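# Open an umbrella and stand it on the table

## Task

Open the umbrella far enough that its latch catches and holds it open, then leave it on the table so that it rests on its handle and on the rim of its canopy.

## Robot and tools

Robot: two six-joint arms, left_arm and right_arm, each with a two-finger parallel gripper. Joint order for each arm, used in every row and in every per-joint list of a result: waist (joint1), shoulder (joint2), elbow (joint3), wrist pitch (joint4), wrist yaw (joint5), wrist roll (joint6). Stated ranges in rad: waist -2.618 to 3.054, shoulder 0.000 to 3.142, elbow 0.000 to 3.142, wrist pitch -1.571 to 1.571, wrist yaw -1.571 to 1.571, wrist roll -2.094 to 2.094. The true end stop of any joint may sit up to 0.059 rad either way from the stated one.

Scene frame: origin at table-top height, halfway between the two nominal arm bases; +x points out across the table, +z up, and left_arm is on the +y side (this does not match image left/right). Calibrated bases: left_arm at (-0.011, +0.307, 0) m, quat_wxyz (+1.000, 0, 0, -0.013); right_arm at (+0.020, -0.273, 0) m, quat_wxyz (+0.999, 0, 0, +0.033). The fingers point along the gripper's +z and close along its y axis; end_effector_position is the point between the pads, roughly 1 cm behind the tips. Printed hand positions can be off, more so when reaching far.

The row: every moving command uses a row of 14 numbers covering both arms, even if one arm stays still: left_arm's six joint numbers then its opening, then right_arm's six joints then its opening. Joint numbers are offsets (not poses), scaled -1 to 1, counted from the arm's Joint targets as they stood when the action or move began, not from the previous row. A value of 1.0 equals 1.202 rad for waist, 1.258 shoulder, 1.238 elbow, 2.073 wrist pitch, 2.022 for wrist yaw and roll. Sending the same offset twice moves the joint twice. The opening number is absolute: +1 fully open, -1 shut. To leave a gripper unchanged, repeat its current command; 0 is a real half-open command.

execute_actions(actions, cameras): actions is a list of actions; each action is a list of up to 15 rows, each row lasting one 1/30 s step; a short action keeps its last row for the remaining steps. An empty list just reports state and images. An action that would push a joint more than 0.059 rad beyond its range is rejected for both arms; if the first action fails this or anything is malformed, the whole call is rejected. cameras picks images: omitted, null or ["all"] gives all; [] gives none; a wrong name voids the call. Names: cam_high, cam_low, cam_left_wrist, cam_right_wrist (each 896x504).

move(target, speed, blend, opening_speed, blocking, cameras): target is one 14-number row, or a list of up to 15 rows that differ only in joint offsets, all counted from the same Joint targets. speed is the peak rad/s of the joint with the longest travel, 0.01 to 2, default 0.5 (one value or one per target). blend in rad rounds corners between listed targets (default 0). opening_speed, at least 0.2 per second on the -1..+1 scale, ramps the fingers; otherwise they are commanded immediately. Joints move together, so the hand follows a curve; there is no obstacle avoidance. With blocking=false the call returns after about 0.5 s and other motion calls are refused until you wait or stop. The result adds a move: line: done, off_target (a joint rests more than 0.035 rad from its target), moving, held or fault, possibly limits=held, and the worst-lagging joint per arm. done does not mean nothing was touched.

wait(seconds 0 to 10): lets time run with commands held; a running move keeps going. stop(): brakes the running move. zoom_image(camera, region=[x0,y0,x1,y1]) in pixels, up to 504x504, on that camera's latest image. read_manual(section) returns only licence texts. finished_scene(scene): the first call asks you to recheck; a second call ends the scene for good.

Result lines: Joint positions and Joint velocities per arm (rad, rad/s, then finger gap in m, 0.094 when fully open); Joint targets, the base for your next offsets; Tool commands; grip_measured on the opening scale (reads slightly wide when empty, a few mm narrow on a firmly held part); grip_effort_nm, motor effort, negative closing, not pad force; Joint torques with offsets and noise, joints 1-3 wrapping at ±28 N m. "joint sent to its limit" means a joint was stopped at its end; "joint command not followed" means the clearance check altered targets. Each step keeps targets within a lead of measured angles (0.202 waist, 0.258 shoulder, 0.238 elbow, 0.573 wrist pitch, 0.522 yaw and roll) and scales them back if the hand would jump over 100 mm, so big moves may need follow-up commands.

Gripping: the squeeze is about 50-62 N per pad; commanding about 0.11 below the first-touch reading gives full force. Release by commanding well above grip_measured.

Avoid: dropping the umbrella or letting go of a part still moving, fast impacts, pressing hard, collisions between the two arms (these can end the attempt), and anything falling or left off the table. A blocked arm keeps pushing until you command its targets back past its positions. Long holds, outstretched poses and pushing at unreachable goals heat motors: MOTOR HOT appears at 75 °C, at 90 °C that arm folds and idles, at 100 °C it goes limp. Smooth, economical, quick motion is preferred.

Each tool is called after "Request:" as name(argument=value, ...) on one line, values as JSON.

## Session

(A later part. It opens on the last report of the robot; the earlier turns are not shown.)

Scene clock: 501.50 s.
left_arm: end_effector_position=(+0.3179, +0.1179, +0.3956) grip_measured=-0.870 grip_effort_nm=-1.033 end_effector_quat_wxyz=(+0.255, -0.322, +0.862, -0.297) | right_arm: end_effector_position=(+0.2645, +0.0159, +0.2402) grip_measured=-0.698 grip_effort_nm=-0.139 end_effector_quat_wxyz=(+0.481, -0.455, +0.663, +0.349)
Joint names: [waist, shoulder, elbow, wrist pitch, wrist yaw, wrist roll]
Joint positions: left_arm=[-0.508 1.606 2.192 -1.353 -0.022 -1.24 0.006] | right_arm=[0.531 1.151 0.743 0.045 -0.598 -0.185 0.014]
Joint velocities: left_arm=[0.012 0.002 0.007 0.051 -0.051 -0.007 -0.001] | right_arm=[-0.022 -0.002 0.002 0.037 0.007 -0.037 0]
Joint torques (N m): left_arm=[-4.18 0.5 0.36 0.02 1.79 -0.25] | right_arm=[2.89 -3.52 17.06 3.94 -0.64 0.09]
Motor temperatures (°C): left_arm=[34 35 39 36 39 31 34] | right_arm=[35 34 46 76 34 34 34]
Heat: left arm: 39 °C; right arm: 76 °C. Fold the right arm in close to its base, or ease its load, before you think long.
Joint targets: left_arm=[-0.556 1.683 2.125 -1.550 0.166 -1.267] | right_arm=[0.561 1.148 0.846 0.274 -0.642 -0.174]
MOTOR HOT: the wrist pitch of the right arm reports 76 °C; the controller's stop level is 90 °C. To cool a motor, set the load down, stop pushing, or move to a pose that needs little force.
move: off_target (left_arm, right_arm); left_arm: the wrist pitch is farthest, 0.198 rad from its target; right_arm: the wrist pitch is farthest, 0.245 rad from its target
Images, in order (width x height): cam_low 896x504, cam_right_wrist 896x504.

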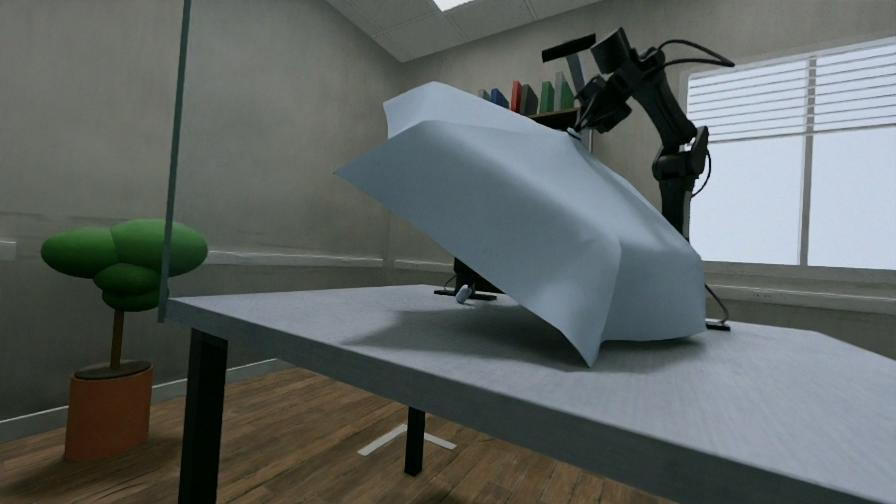

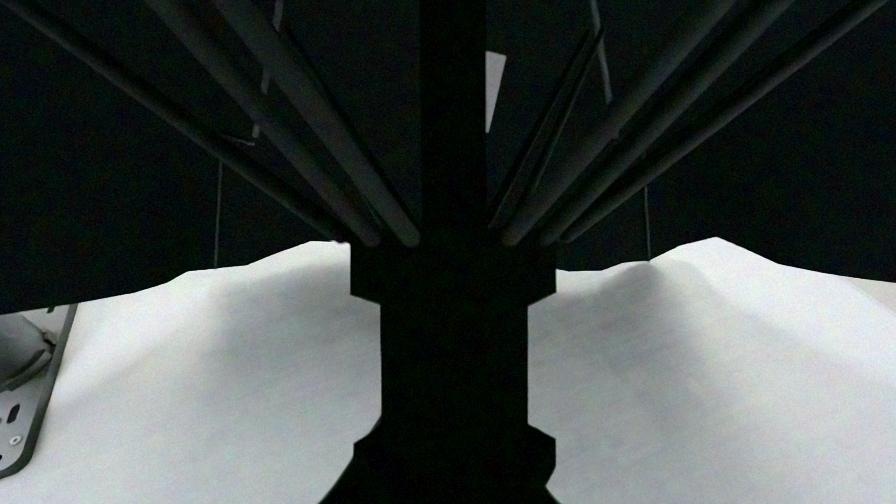

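Request:
move(target=[0,0,0,0,0,0,-0.95,0.0268,0.0187,0.0646,0.0027,0.0069,0.006,-0.7], speed=0.1, cameras=["cam_low", "cam_right_wrist"])

Scene clock: 504.23 s.
left_arm: end_effector_position=(+0.3179, +0.1185, +0.3963) grip_measured=-0.870 grip_effort_nm=-1.038 end_effector_quat_wxyz=(+0.257, -0.322, +0.861, -0.297) | right_arm: end_effector_position=(+0.2664, +0.0225, +0.2444) grip_measured=-0.698 grip_effort_nm=-0.144 end_effector_quat_wxyz=(+0.475, -0.456, +0.668, +0.346)
Joint names: [waist, shoulder, elbow, wrist pitch, wrist yaw, wrist roll]
Joint positions: left_arm=[-0.508 1.604 2.192 -1.352 -0.025 -1.239 0.006] | right_arm=[0.552 1.175 0.789 0.007 -0.577 -0.182 0.014]
Joint velocities: left_arm=[-0.002 -0.002 0.002 -0.051 -0.022 -0.022 0] | right_arm=[-0.012 0.002 0.017 0.007 -0.037 0.022 -0.001]
Joint torques (N m): left_arm=[-4.16 0.64 0.34 0.02 1.84 -0.27] | right_arm=[3.28 -3.69 17.51 3.84 -0.57 0.17]
Motor temperatures (°C): left_arm=[34 35 39 36 39 31 34] | right_arm=[35 34 46 77 34 34 34]
Heat: left arm: 39 °C; right arm: 77 °C. Fold the right arm in close to its base, or ease its load, before you think long.
Joint targets: left_arm=[-0.556 1.683 2.125 -1.550 0.166 -1.267] | right_arm=[0.584 1.172 0.897 0.223 -0.618 -0.166]
MOTOR HOT: still on. The wrist pitch of the right arm reports 77 °C.
move: off_target (left_arm, right_arm); left_arm: the wrist pitch is farthest, 0.198 rad from its target; right_arm: the wrist pitch is farthest, 0.273 rad from its target
Images, in order (width x height): cam_low 896x504, cam_right_wrist 896x504.

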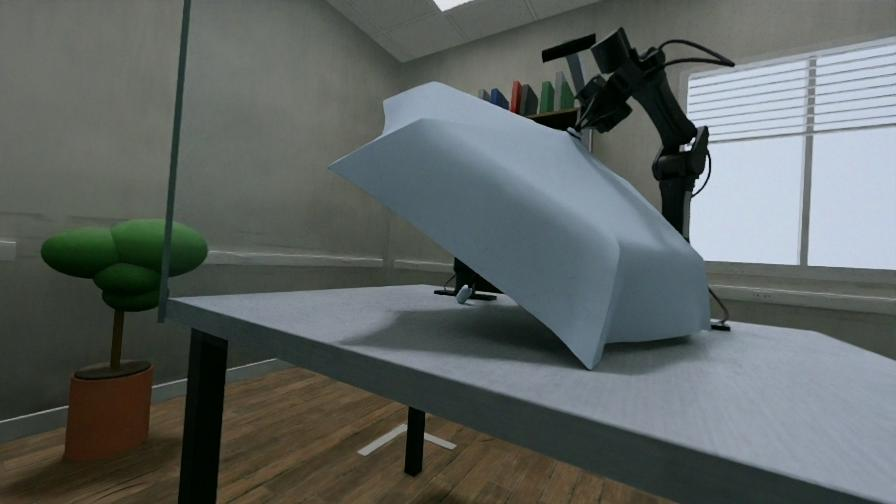

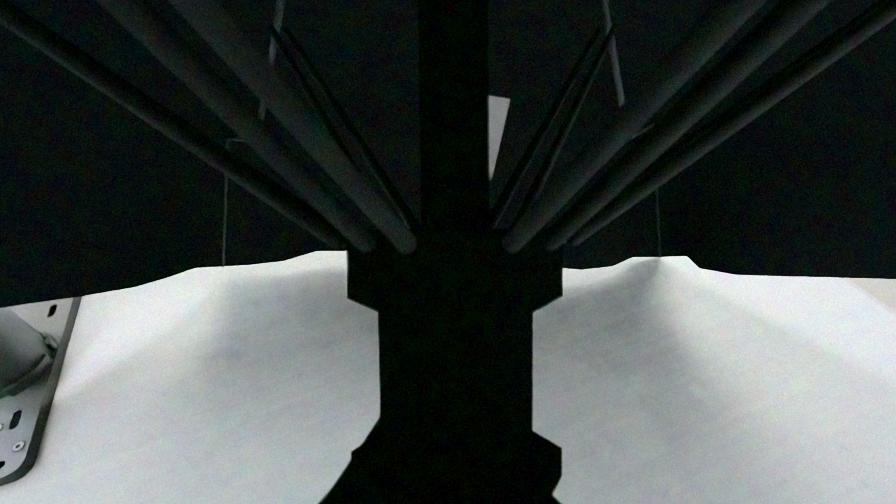

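Request:
move(target=[0,0,0,0,0,0,-0.95,0.0114,0.0135,0.105,-0.0265,0.0068,0.003,-0.7], speed=0.12, cameras=["cam_low", "cam_right_wrist"])

Scene clock: 511.70 s.
left_arm: end_effector_position=(+0.3184, +0.1173, +0.3974) grip_measured=-0.869 grip_effort_nm=-1.038 end_effector_quat_wxyz=(+0.257, -0.321, +0.861, -0.300) | right_arm: end_effector_position=(+0.2675, +0.0218, +0.2431) grip_measured=-0.698 grip_effort_nm=-0.134 end_effector_quat_wxyz=(+0.444, -0.455, +0.695, +0.336)
Joint names: [waist, shoulder, elbow, wrist pitch, wrist yaw, wrist roll]
Joint positions: left_arm=[-0.508 1.604 2.192 -1.346 -0.021 -1.238 0.006] | right_arm=[0.559 1.195 0.867 -0.134 -0.552 -0.187 0.014]
Joint velocities: left_arm=[-0.002 -0.007 0.012 -0.022 -0.11 0.007 0] | right_arm=[0.002 -0.017 0.012 -0.095 -0.051 -0.022 -0.001]
Joint torques (N m): left_arm=[-4.18 0.61 0.35 -0.04 1.81 -0.28] | right_arm=[2.7 -3.89 17.81 3.74 -0.56 0.22]
Motor temperatures (°C): left_arm=[34 35 39 36 39 32 34] | right_arm=[35 34 46 80 34 34 34]
Heat: left arm: 39 °C; right arm: 80 °C. Fold the right arm in close to its base, or ease its load, before you think long.
Joint targets: left_arm=[-0.556 1.683 2.125 -1.550 0.166 -1.267] | right_arm=[0.586 1.191 0.978 0.075 -0.588 -0.168]
MOTOR HOT: still on. The wrist pitch of the right arm reports 80 °C.
move: off_target (left_arm, right_arm); left_arm: the wrist pitch is farthest, 0.204 rad from its target; right_arm: the wrist pitch is farthest, 0.302 rad from its target
Images, in order (width x height): cam_low 896x504, cam_right_wrist 896x504.

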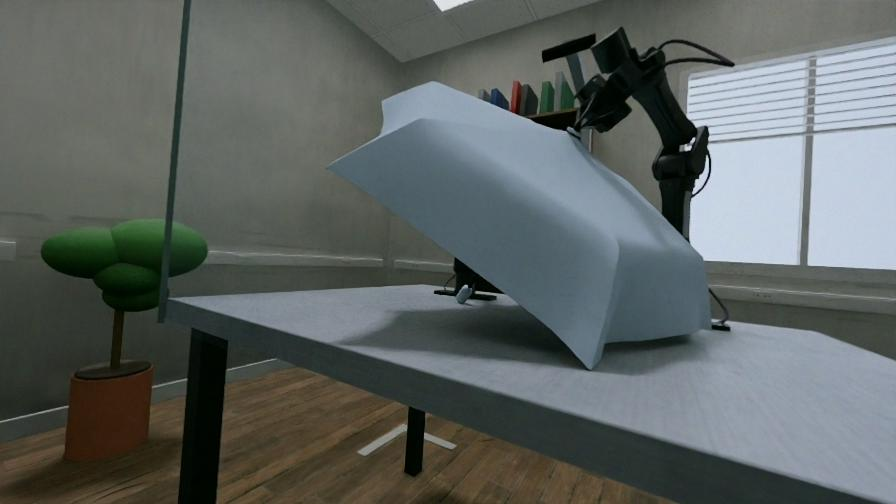

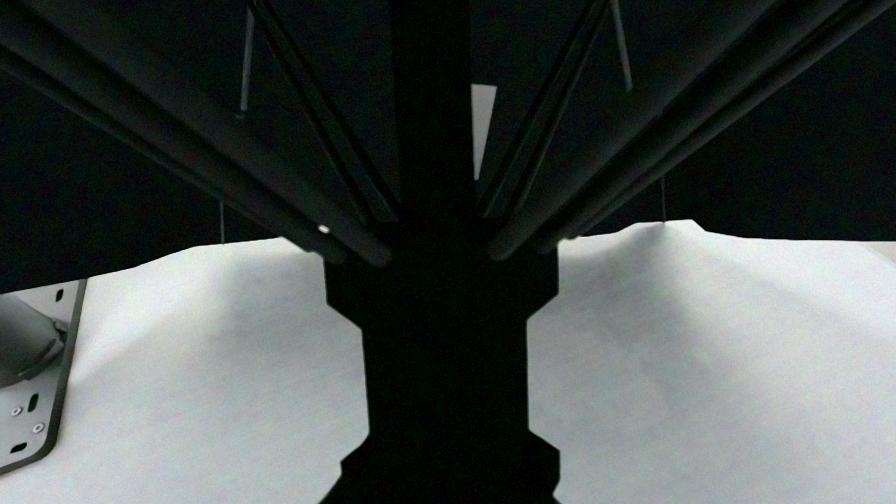

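Request:
move(target=[0.0266,-0.0179,0.038,0.0569,-0.1197,0.0054,-0.95,-0.0932,-0.07,-0.206,-0.0965,-0.0307,-0.0307,-0.7], speed=0.1, cameras=["cam_low", "cam_right_wrist", "cam_left_wrist"])

Scene clock: 523.87 s.
left_arm: end_effector_position=(+0.3193, +0.1183, +0.3961) grip_measured=-0.869 grip_effort_nm=-1.038 end_effector_quat_wxyz=(+0.267, -0.322, +0.861, -0.288) | right_arm: end_effector_position=(+0.2678, -0.0052, +0.2270) grip_measured=-0.698 grip_effort_nm=-0.129 end_effector_quat_wxyz=(+0.457, -0.448, +0.694, +0.330)
Joint names: [waist, shoulder, elbow, wrist pitch, wrist yaw, wrist roll]
Joint positions: left_arm=[-0.524 1.61 2.196 -1.352 -0.061 -1.238 0.006] | right_arm=[0.474 1.123 0.751 -0.088 -0.606 -0.224 0.014]
Joint velocities: left_arm=[0.012 -0.002 -0.017 0.007 -0.066 -0.007 0.001] | right_arm=[0.012 0.007 -0.002 0.007 -0.037 -0.037 0.001]
Joint torques (N m): left_arm=[-0.03 -1.52 3.67 1.19 -0.18 -0.15] | right_arm=[0.01 -4.71 5.35 1.43 -0.67 -0.05]
Motor temperatures (°C): left_arm=[35 35 39 36 39 32 34] | right_arm=[35 34 45 77 34 34 34]
Heat: left arm: 39 °C; right arm: 77 °C. Fold the right arm in close to its base, or ease its load, before you think long.
Joint targets: left_arm=[-0.524 1.660 2.172 -1.432 -0.076 -1.256] | right_arm=[0.474 1.102 0.723 -0.125 -0.650 -0.230]
MOTOR HOT: still on. The wrist pitch of the right arm reports 77 °C.
move: off_target (left_arm, right_arm); left_arm: the wrist pitch is farthest, 0.080 rad from its target; right_arm: the wrist yaw is farthest, 0.044 rad from its target
Images, in order (width x height): cam_low 896x504, cam_left_wrist 896x504, cam_right_wrist 896x504.

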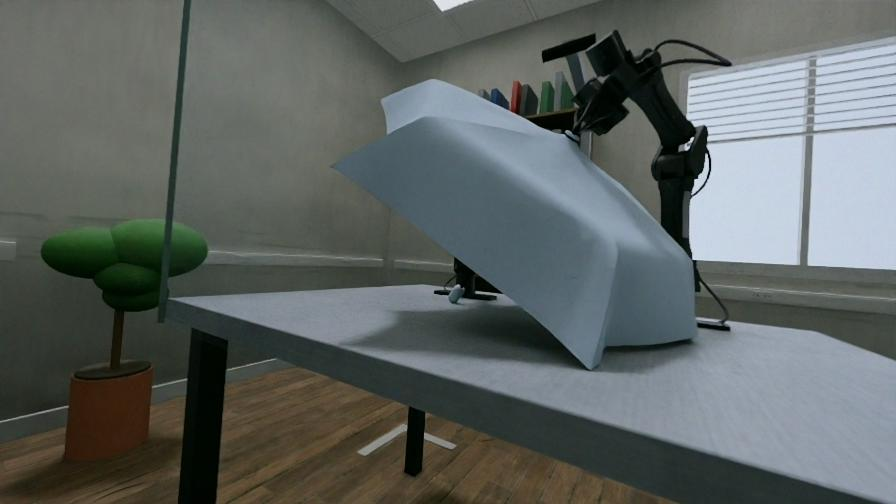

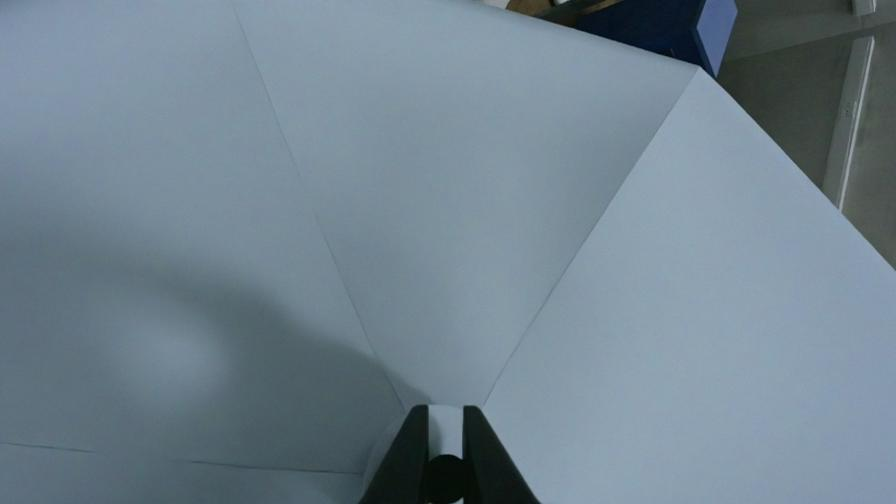

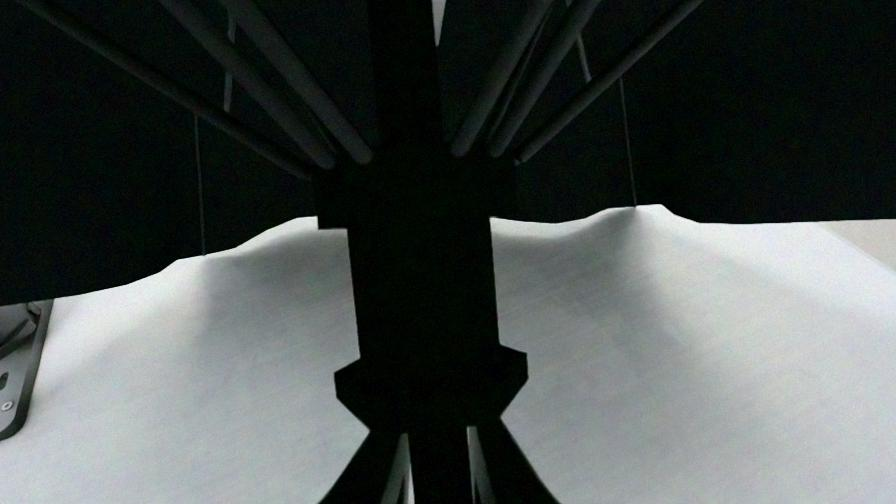

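Request:
zoom_image(camera="cam_right_wrist", region=[220, 0, 660, 440])

Request:
zoom_image(camera="cam_low", region=[320, 40, 760, 400])

Scaled by 1.145 from the camera's 896x504 image, which has a finer 1280x720 frame.

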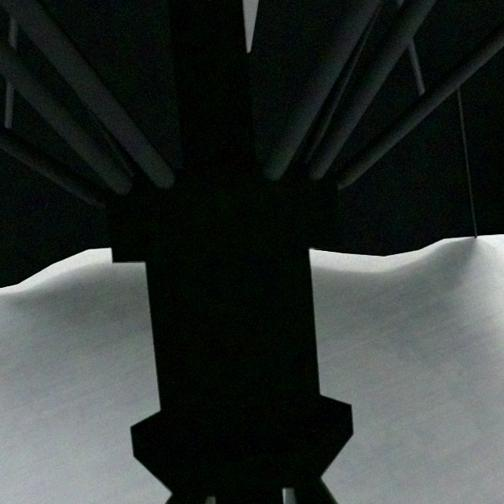

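Scaled by 1.145 from the camera's 896x504 image, which has a finer 1280x720 frame.

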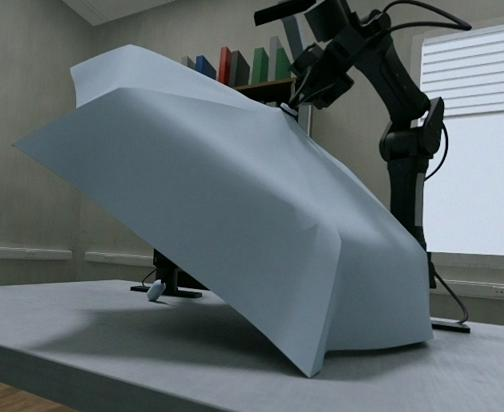

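Request:
zoom_image(camera="cam_low", region=[400, 230, 620, 370])

Scaled by 2.291 from the camera's 896x504 image, which has a finer 1280x720 frame.

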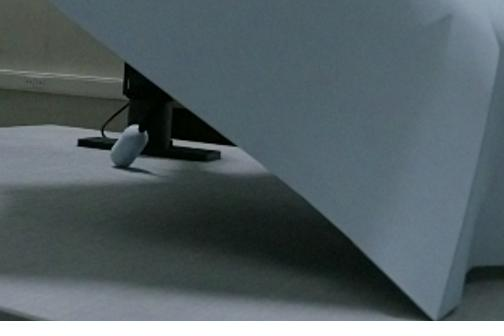

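Request:
zoom_image(camera="cam_right_wrist", region=[360, 0, 520, 90])

Scaled by 3.150 from the camera's 896x504 image, which has a finer 1280x720 frame.

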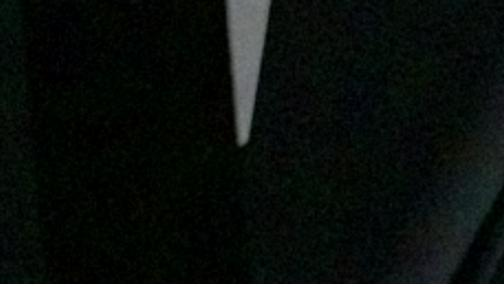

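Request:
zoom_image(camera="cam_left_wrist", region=[330, 370, 570, 504])

Scaled by 2.100 from the camera's 896x504 image, which has a finer 1280x720 frame.

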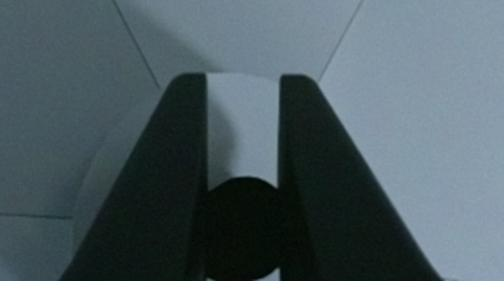

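Request:
execute_actions(actions=[], cameras=["cam_high", "cam_low", "cam_left_wrist", "cam_right_wrist"])

Scene clock: 616.67 s.
left_arm: end_effector_position=(+0.3193, +0.1183, +0.3961) grip_measured=-0.869 grip_effort_nm=-1.033 end_effector_quat_wxyz=(+0.267, -0.322, +0.861, -0.288) | right_arm: end_effector_position=(+0.2678, -0.0052, +0.2270) grip_measured=-0.698 grip_effort_nm=-0.139 end_effector_quat_wxyz=(+0.457, -0.448, +0.694, +0.329)
Joint names: [waist, shoulder, elbow, wrist pitch, wrist yaw, wrist roll]
Joint positions: left_arm=[-0.524 1.61 2.196 -1.352 -0.061 -1.238 0.006] | right_arm=[0.474 1.123 0.751 -0.088 -0.606 -0.224 0.014]
Joint velocities: left_arm=[0.007 -0.002 -0.007 -0.051 0.081 -0.022 0] | right_arm=[-0.007 0.002 0.007 -0.051 0.022 -0.007 -0.001]
Joint torques (N m): left_arm=[-0.03 -1.54 3.7 1.19 -0.18 -0.16] | right_arm=[0.02 -4.7 5.38 1.43 -0.65 -0.05]
Motor temperatures (°C): left_arm=[34 35 39 37 34 31 35] | right_arm=[34 34 38 55 34 34 34]
Heat: left arm: 39 °C; right arm: 55 °C.
Joint targets: left_arm=[-0.524 1.660 2.172 -1.432 -0.076 -1.256] | right_arm=[0.474 1.102 0.723 -0.125 -0.650 -0.231]
Tool commands: left_gripper/opening=-0.95 right_gripper/opening=-0.7
MOTOR HOT: cleared for the motors of the right arm.

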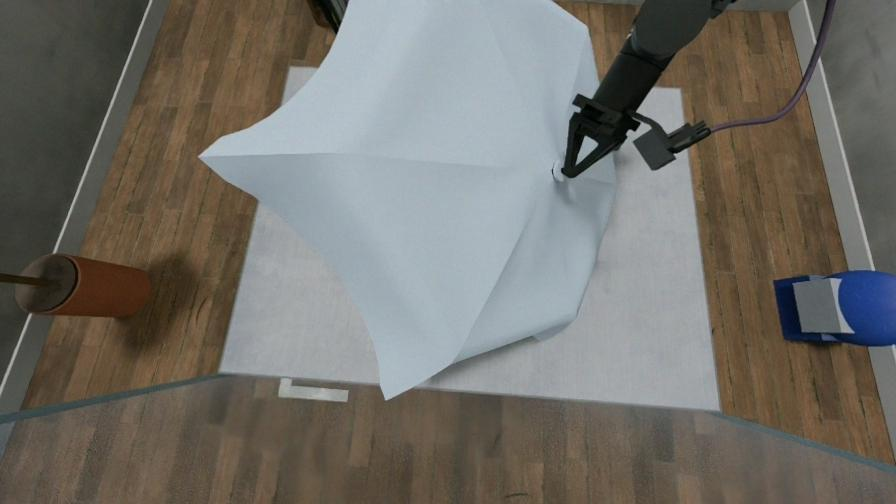

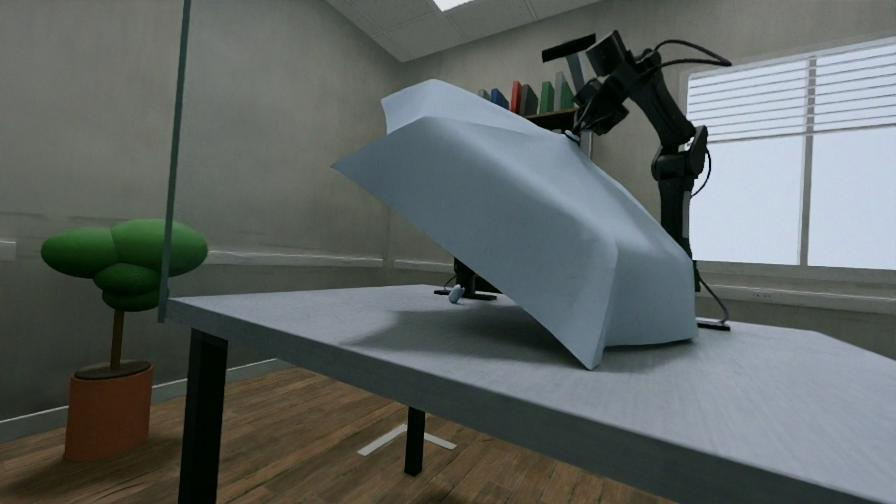

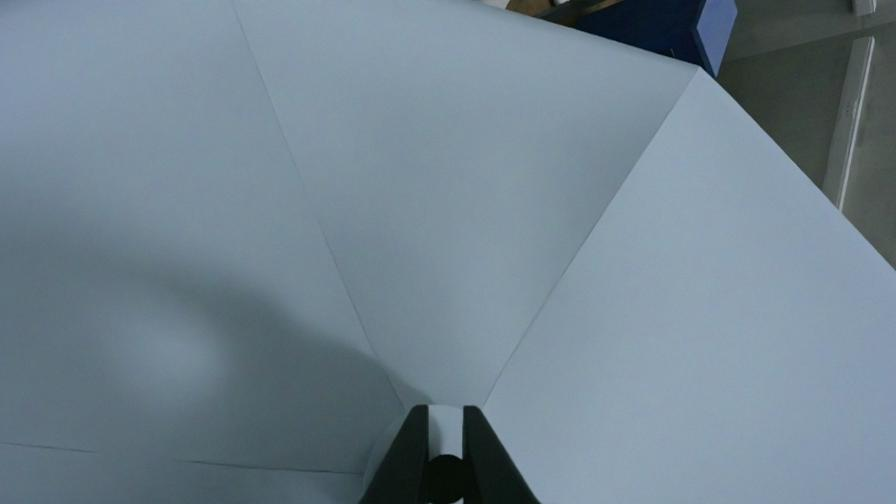

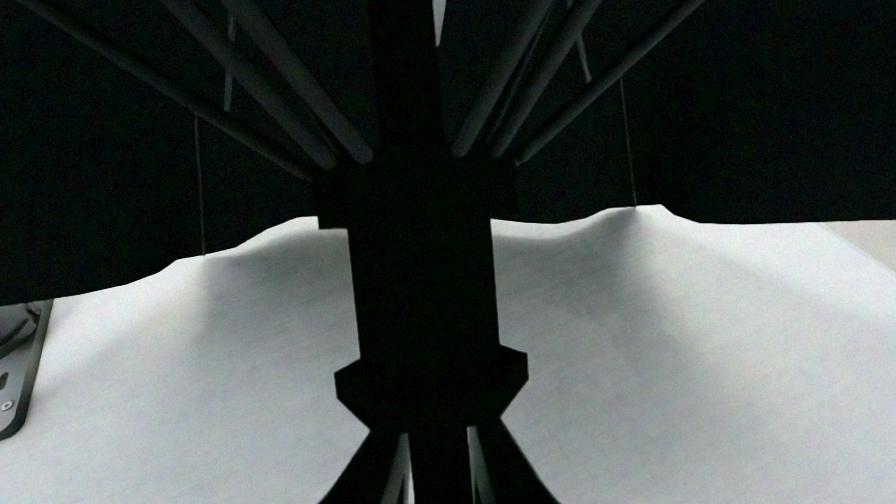

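Request:
move(target=[0.0965,-0.0032,-0.1341,0.0058,0.0623,0.0089,-0.95,0.0083,0.0541,-0.1922,0.2393,-0.0094,0.0252,-0.7], speed=0.15)

Scene clock: 648.07 s.
left_arm: end_effector_position=(+0.3327, +0.1313, +0.3816) grip_measured=-0.869 grip_effort_nm=-1.033 end_effector_quat_wxyz=(+0.242, -0.336, +0.856, -0.309) | right_arm: end_effector_position=(+0.2760, -0.0009, +0.2173) grip_measured=-0.698 grip_effort_nm=-0.144 end_effector_quat_wxyz=(+0.550, -0.439, +0.628, +0.333)
Joint names: [waist, shoulder, elbow, wrist pitch, wrist yaw, wrist roll]
Joint positions: left_arm=[-0.419 1.578 2.084 -1.273 0.063 -1.22 0.006] | right_arm=[0.473 1.16 0.522 0.427 -0.604 -0.187 0.014]
Joint velocities: left_arm=[0.007 0.002 0.002 0.007 -0.022 -0.007 0] | right_arm=[-0.002 -0.012 0.002 -0.051 0.095 -0.007 0]
Joint torques (N m): left_arm=[0.99 0.55 -0.08 0.53 -0.12 -0.17] | right_arm=[1.05 -2.25 4.44 1.34 -0.81 0.09]
Motor temperatures (°C): left_arm=[34 35 39 37 34 31 35] | right_arm=[34 34 38 53 34 34 34]
Heat: left arm: 39 °C; right arm: 53 °C.
Joint targets: left_arm=[-0.408 1.656 2.006 -1.420 0.050 -1.238] | right_arm=[0.484 1.171 0.485 0.371 -0.669 -0.180]
move: off_target (left_arm, right_arm); left_arm: the wrist pitch is farthest, 0.147 rad from its target; right_arm: the wrist yaw is farthest, 0.065 rad from its target

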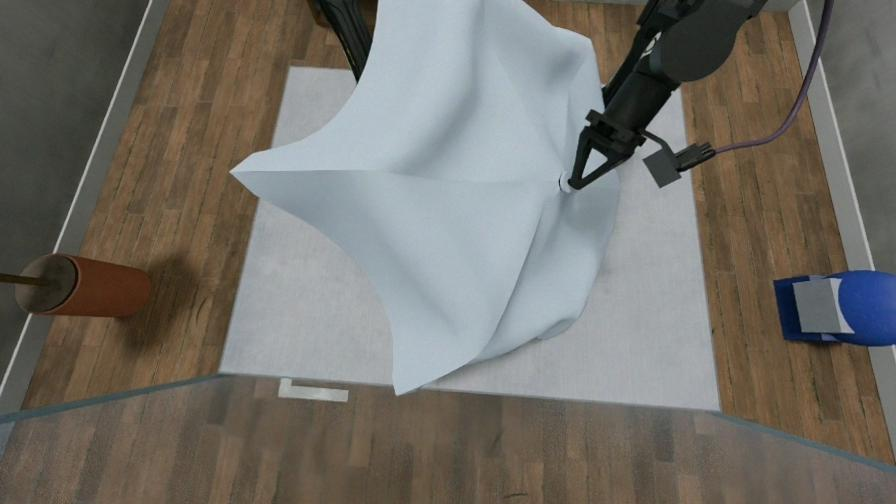

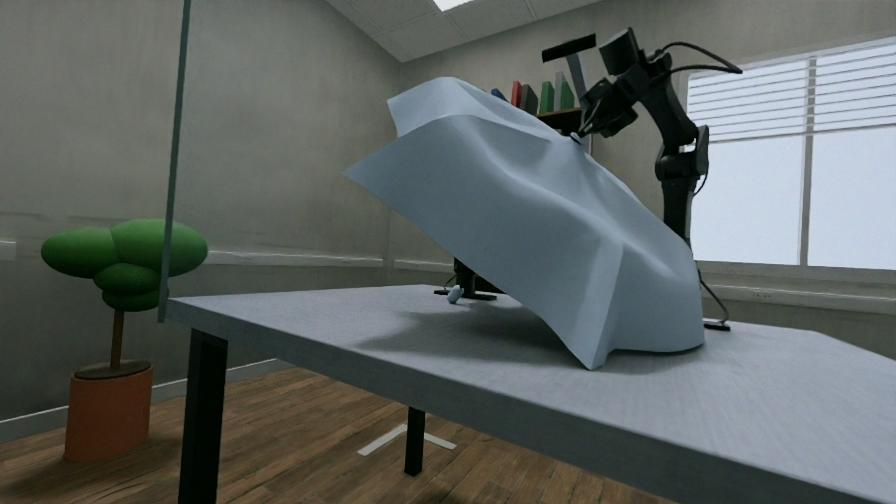

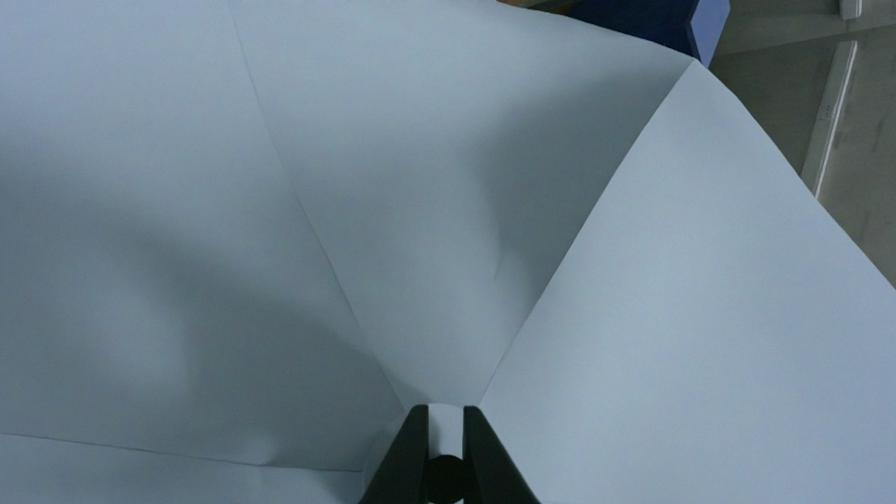

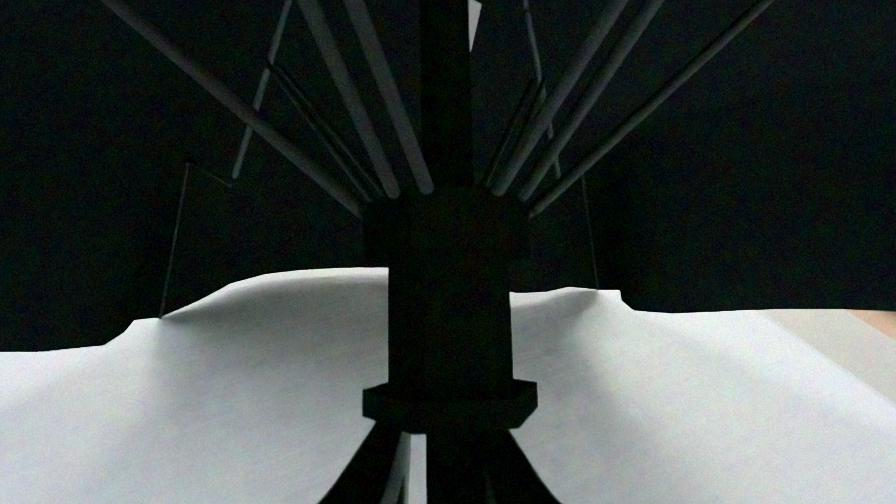

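Request:
move(target=[[-0.025,0,0,-0.0482,0.0841,0,-0.95,0.0424,0.0254,0.2302,0.0772,0.0049,0.0163,-0.7],[-0.05,0,0,-0.0724,0.1681,0,-0.95,0.0865,0.0556,0.3958,0.1052,-0.0178,0.0302,-0.7]], speed=0.12, blend=0.05)

Scene clock: 713.73 s.
left_arm: end_effector_position=(+0.3276, +0.1236, +0.3947) grip_measured=-0.867 grip_effort_nm=-1.043 end_effector_quat_wxyz=(+0.232, -0.316, +0.853, -0.343) | right_arm: end_effector_position=(+0.2882, +0.0257, +0.2410) grip_measured=-0.698 grip_effort_nm=-0.144 end_effector_quat_wxyz=(+0.504, -0.446, +0.653, +0.347)
Joint names: [waist, shoulder, elbow, wrist pitch, wrist yaw, wrist roll]
Joint positions: left_arm=[-0.406 1.564 2.094 -1.254 0.142 -1.207 0.006] | right_arm=[0.52 1.247 0.758 0.183 -0.593 -0.172 0.014]
Joint velocities: left_arm=[-0.002 -0.012 -0.007 0.007 0.007 0.022 0.001] | right_arm=[0.007 0.012 0.002 -0.022 -0.081 0.007 0]
Joint torques (N m): left_arm=[-4.1 0.1 0.62 -0.42 1.92 -0.22] | right_arm=[3.47 -4.25 17.66 3.77 -0.76 0.27]
Motor temperatures (°C): left_arm=[34 34 38 35 34 31 35] | right_arm=[34 34 39 53 34 34 34]
Heat: left arm: 38 °C; right arm: 53 °C.
Joint targets: left_arm=[-0.454 1.635 2.026 -1.498 0.333 -1.231] | right_arm=[0.555 1.244 0.869 0.390 -0.650 -0.145]
move: off_target (left_arm, right_arm); left_arm: the wrist pitch is farthest, 0.316 rad from its target; right_arm: the wrist pitch is farthest, 0.407 rad from its target

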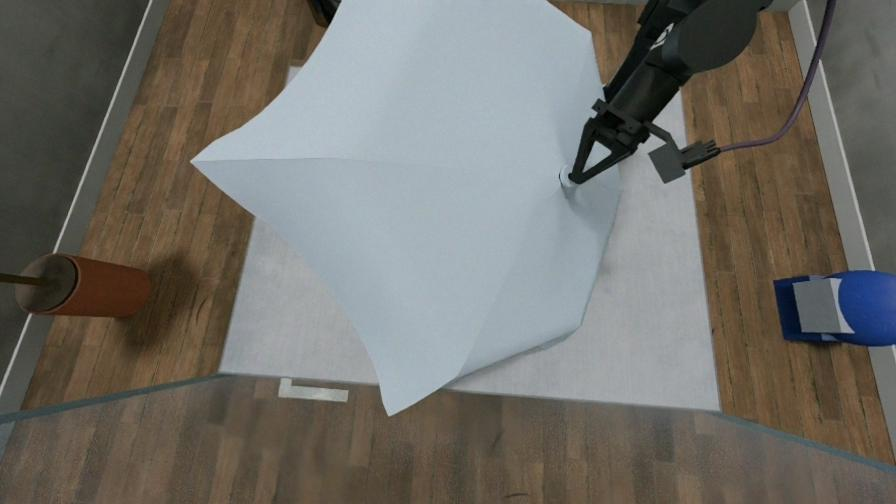

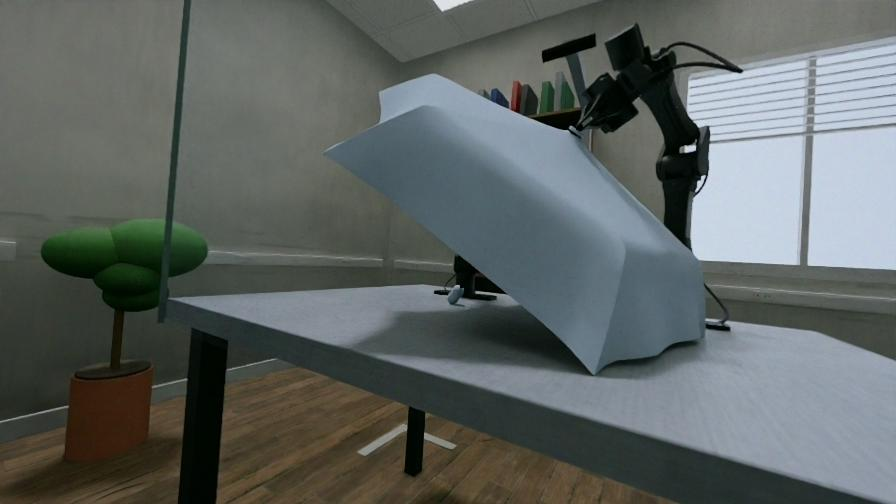

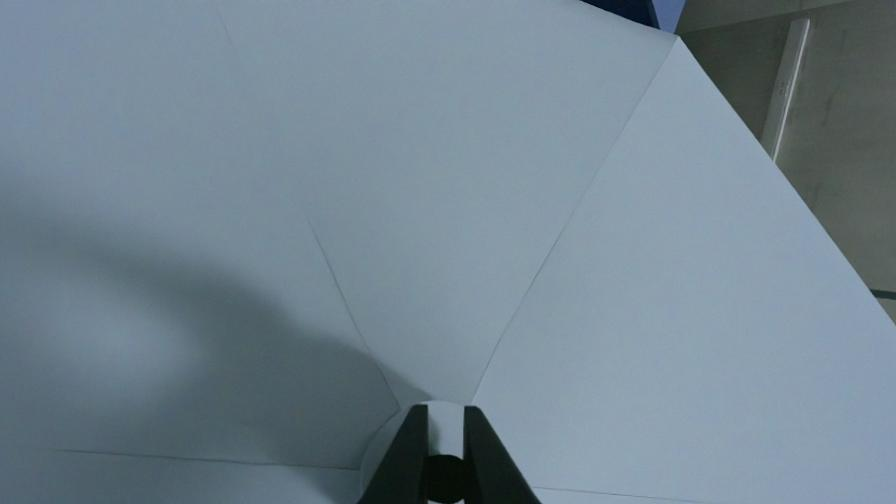

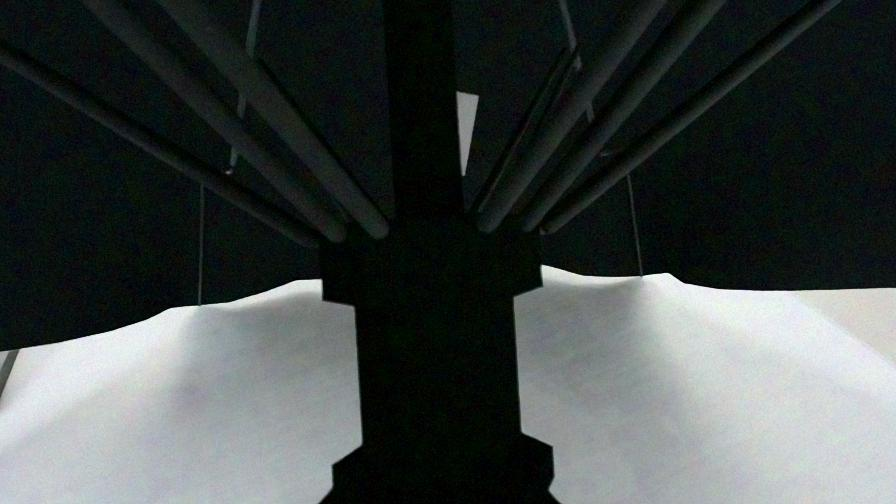

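Request:
move(target=[0.04,-0.0278,0.0275,0.0714,-0.1152,0.0054,-0.95,-0.0907,-0.062,-0.1914,-0.0974,-0.0148,-0.0321,-0.7], speed=0.1)

Scene clock: 720.77 s.
left_arm: end_effector_position=(+0.3300, +0.1278, +0.3953) grip_measured=-0.867 grip_effort_nm=-1.038 end_effector_quat_wxyz=(+0.244, -0.320, +0.852, -0.336) | right_arm: end_effector_position=(+0.2834, +0.0015, +0.2245) grip_measured=-0.698 grip_effort_nm=-0.139 end_effector_quat_wxyz=(+0.507, -0.445, +0.653, +0.344)
Joint names: [waist, shoulder, elbow, wrist pitch, wrist yaw, wrist roll]
Joint positions: left_arm=[-0.406 1.563 2.094 -1.251 0.115 -1.204 0.006] | right_arm=[0.449 1.189 0.656 0.214 -0.654 -0.2 0.014]
Joint velocities: left_arm=[0.002 0.012 -0.002 -0.022 -0.022 0.007 0] | right_arm=[0.007 0.007 -0.012 -0.022 -0.037 -0.066 -0.001]
Joint torques (N m): left_arm=[0.1 -2.36 3.25 1.07 -0.12 -0.14] | right_arm=[-0.35 -5.16 5.59 1.57 -0.44 -0.08]
Motor temperatures (°C): left_arm=[34 34 38 35 35 31 35] | right_arm=[35 34 40 56 34 34 34]
Heat: left arm: 38 °C; right arm: 56 °C.
Joint targets: left_arm=[-0.406 1.600 2.061 -1.350 0.100 -1.220] | right_arm=[0.445 1.166 0.632 0.188 -0.680 -0.210]
move: off_target (left_arm); left_arm: the wrist pitch is farthest, 0.099 rad from its target

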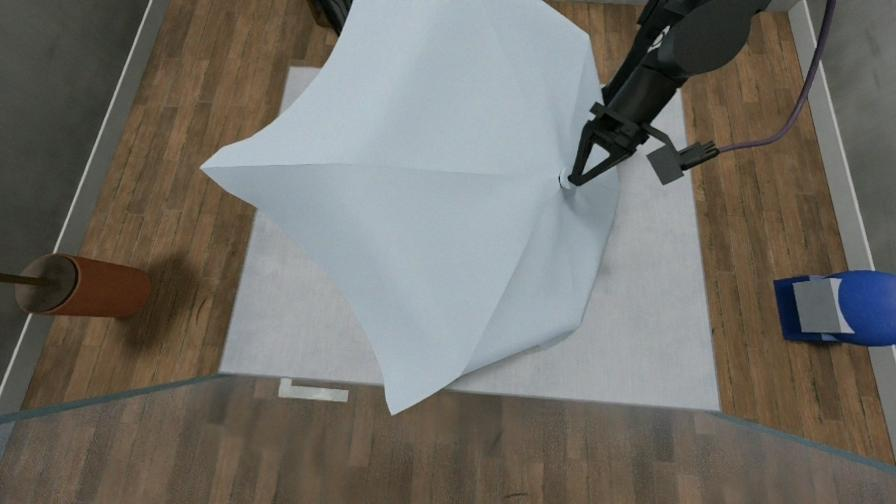

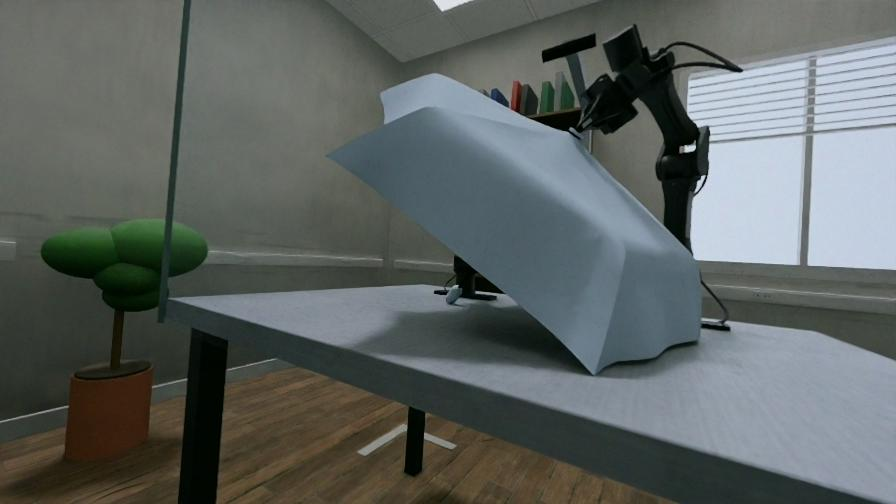

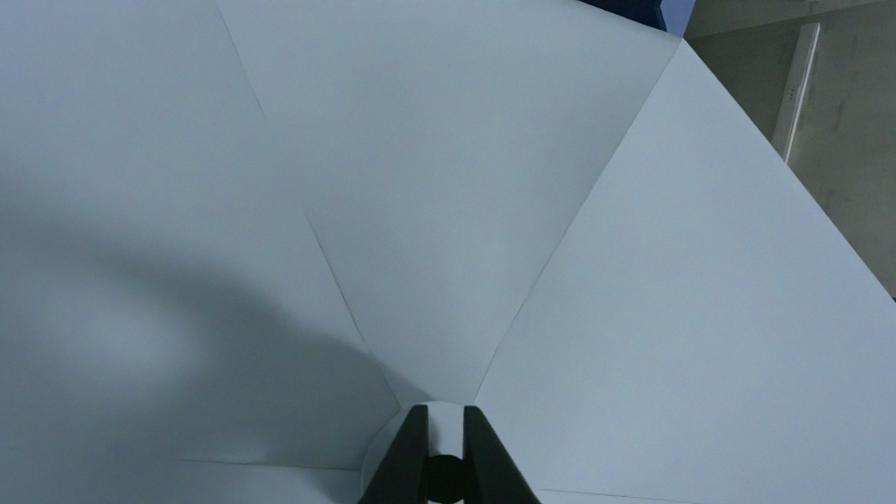

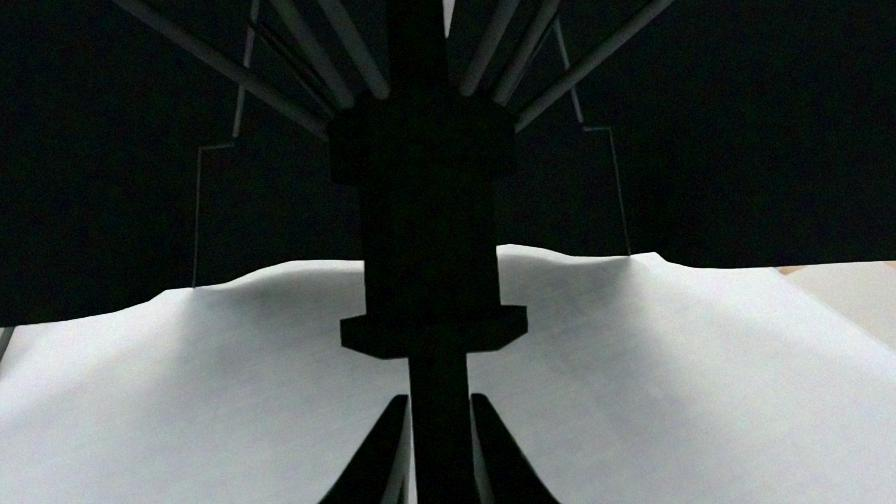

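Request:
move(target=[0.0749,-0.0898,-0.2504,0.0724,0.0257,0.0104,-0.95,0.0349,0.1327,-0.1656,0.2301,-0.0148,0.0346,-0.7], speed=0.15)

Scene clock: 854.40 s.
left_arm: end_effector_position=(+0.3381, +0.1428, +0.3847) grip_measured=-0.865 grip_effort_nm=-1.038 end_effector_quat_wxyz=(+0.266, -0.319, +0.829, -0.374) | right_arm: end_effector_position=(+0.2853, +0.0077, +0.2012) grip_measured=-0.698 grip_effort_nm=-0.139 end_effector_quat_wxyz=(+0.567, -0.435, +0.603, +0.354)
Joint names: [waist, shoulder, elbow, wrist pitch, wrist yaw, wrist roll]
Joint positions: left_arm=[-0.329 1.429 1.823 -1.024 0.187 -1.184 0.006] | right_arm=[0.462 1.316 0.465 0.719 -0.65 -0.147 0.014]
Joint velocities: left_arm=[-0.002 -0.012 -0.007 0.037 -0.051 -0.051 0] | right_arm=[-0.017 -0.007 0.007 0.066 -0.081 -0.022 0]
Joint torques (N m): left_arm=[1.2 -0.24 0.91 0.4 -0.29 -0.12] | right_arm=[2.54 -2.55 3.74 1.36 -0.74 0.09]
Motor temperatures (°C): left_arm=[34 34 38 35 33 31 35] | right_arm=[34 35 37 46 34 34 34]
Heat: left arm: 38 °C; right arm: 46 °C.
Joint targets: left_arm=[-0.316 1.487 1.750 -1.200 0.152 -1.199] | right_arm=[0.488 1.333 0.427 0.665 -0.710 -0.140]
move: off_target (left_arm, right_arm); left_arm: the wrist pitch is farthest, 0.176 rad from its target; right_arm: the wrist yaw is farthest, 0.060 rad from its target

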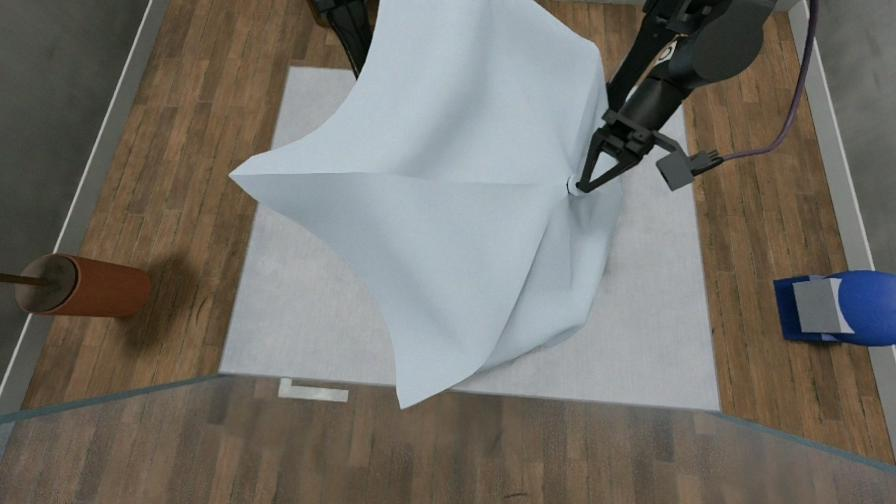

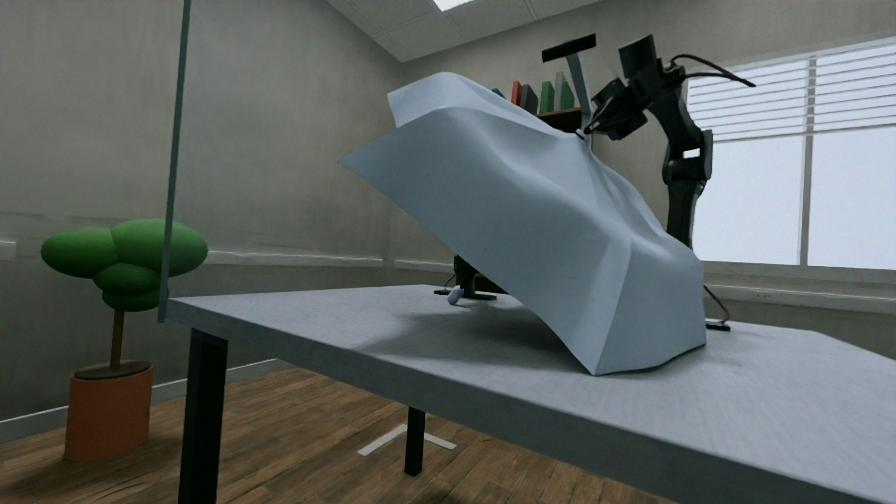

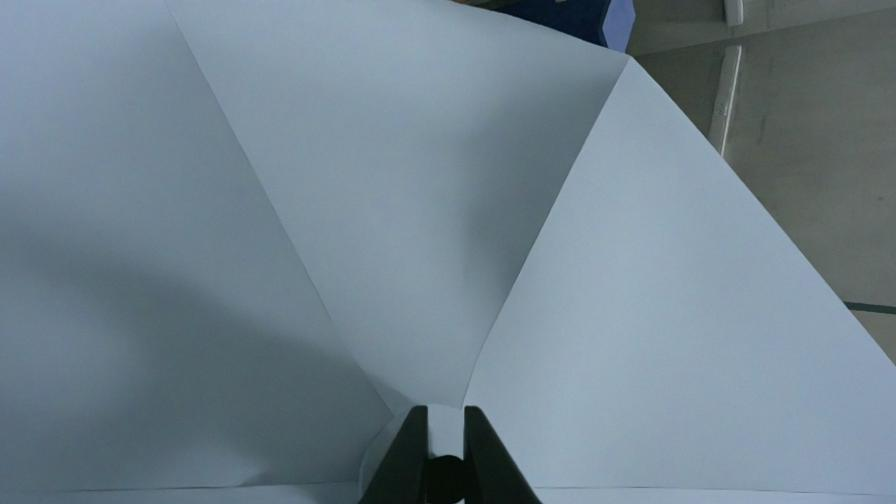

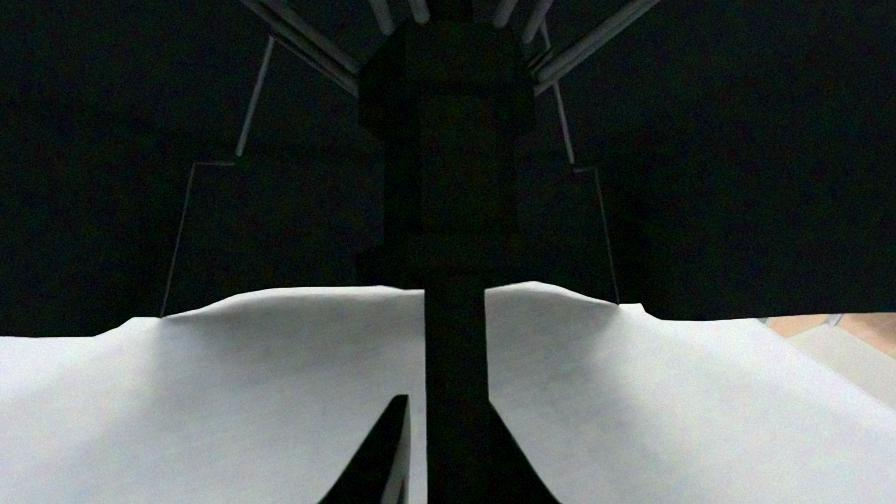

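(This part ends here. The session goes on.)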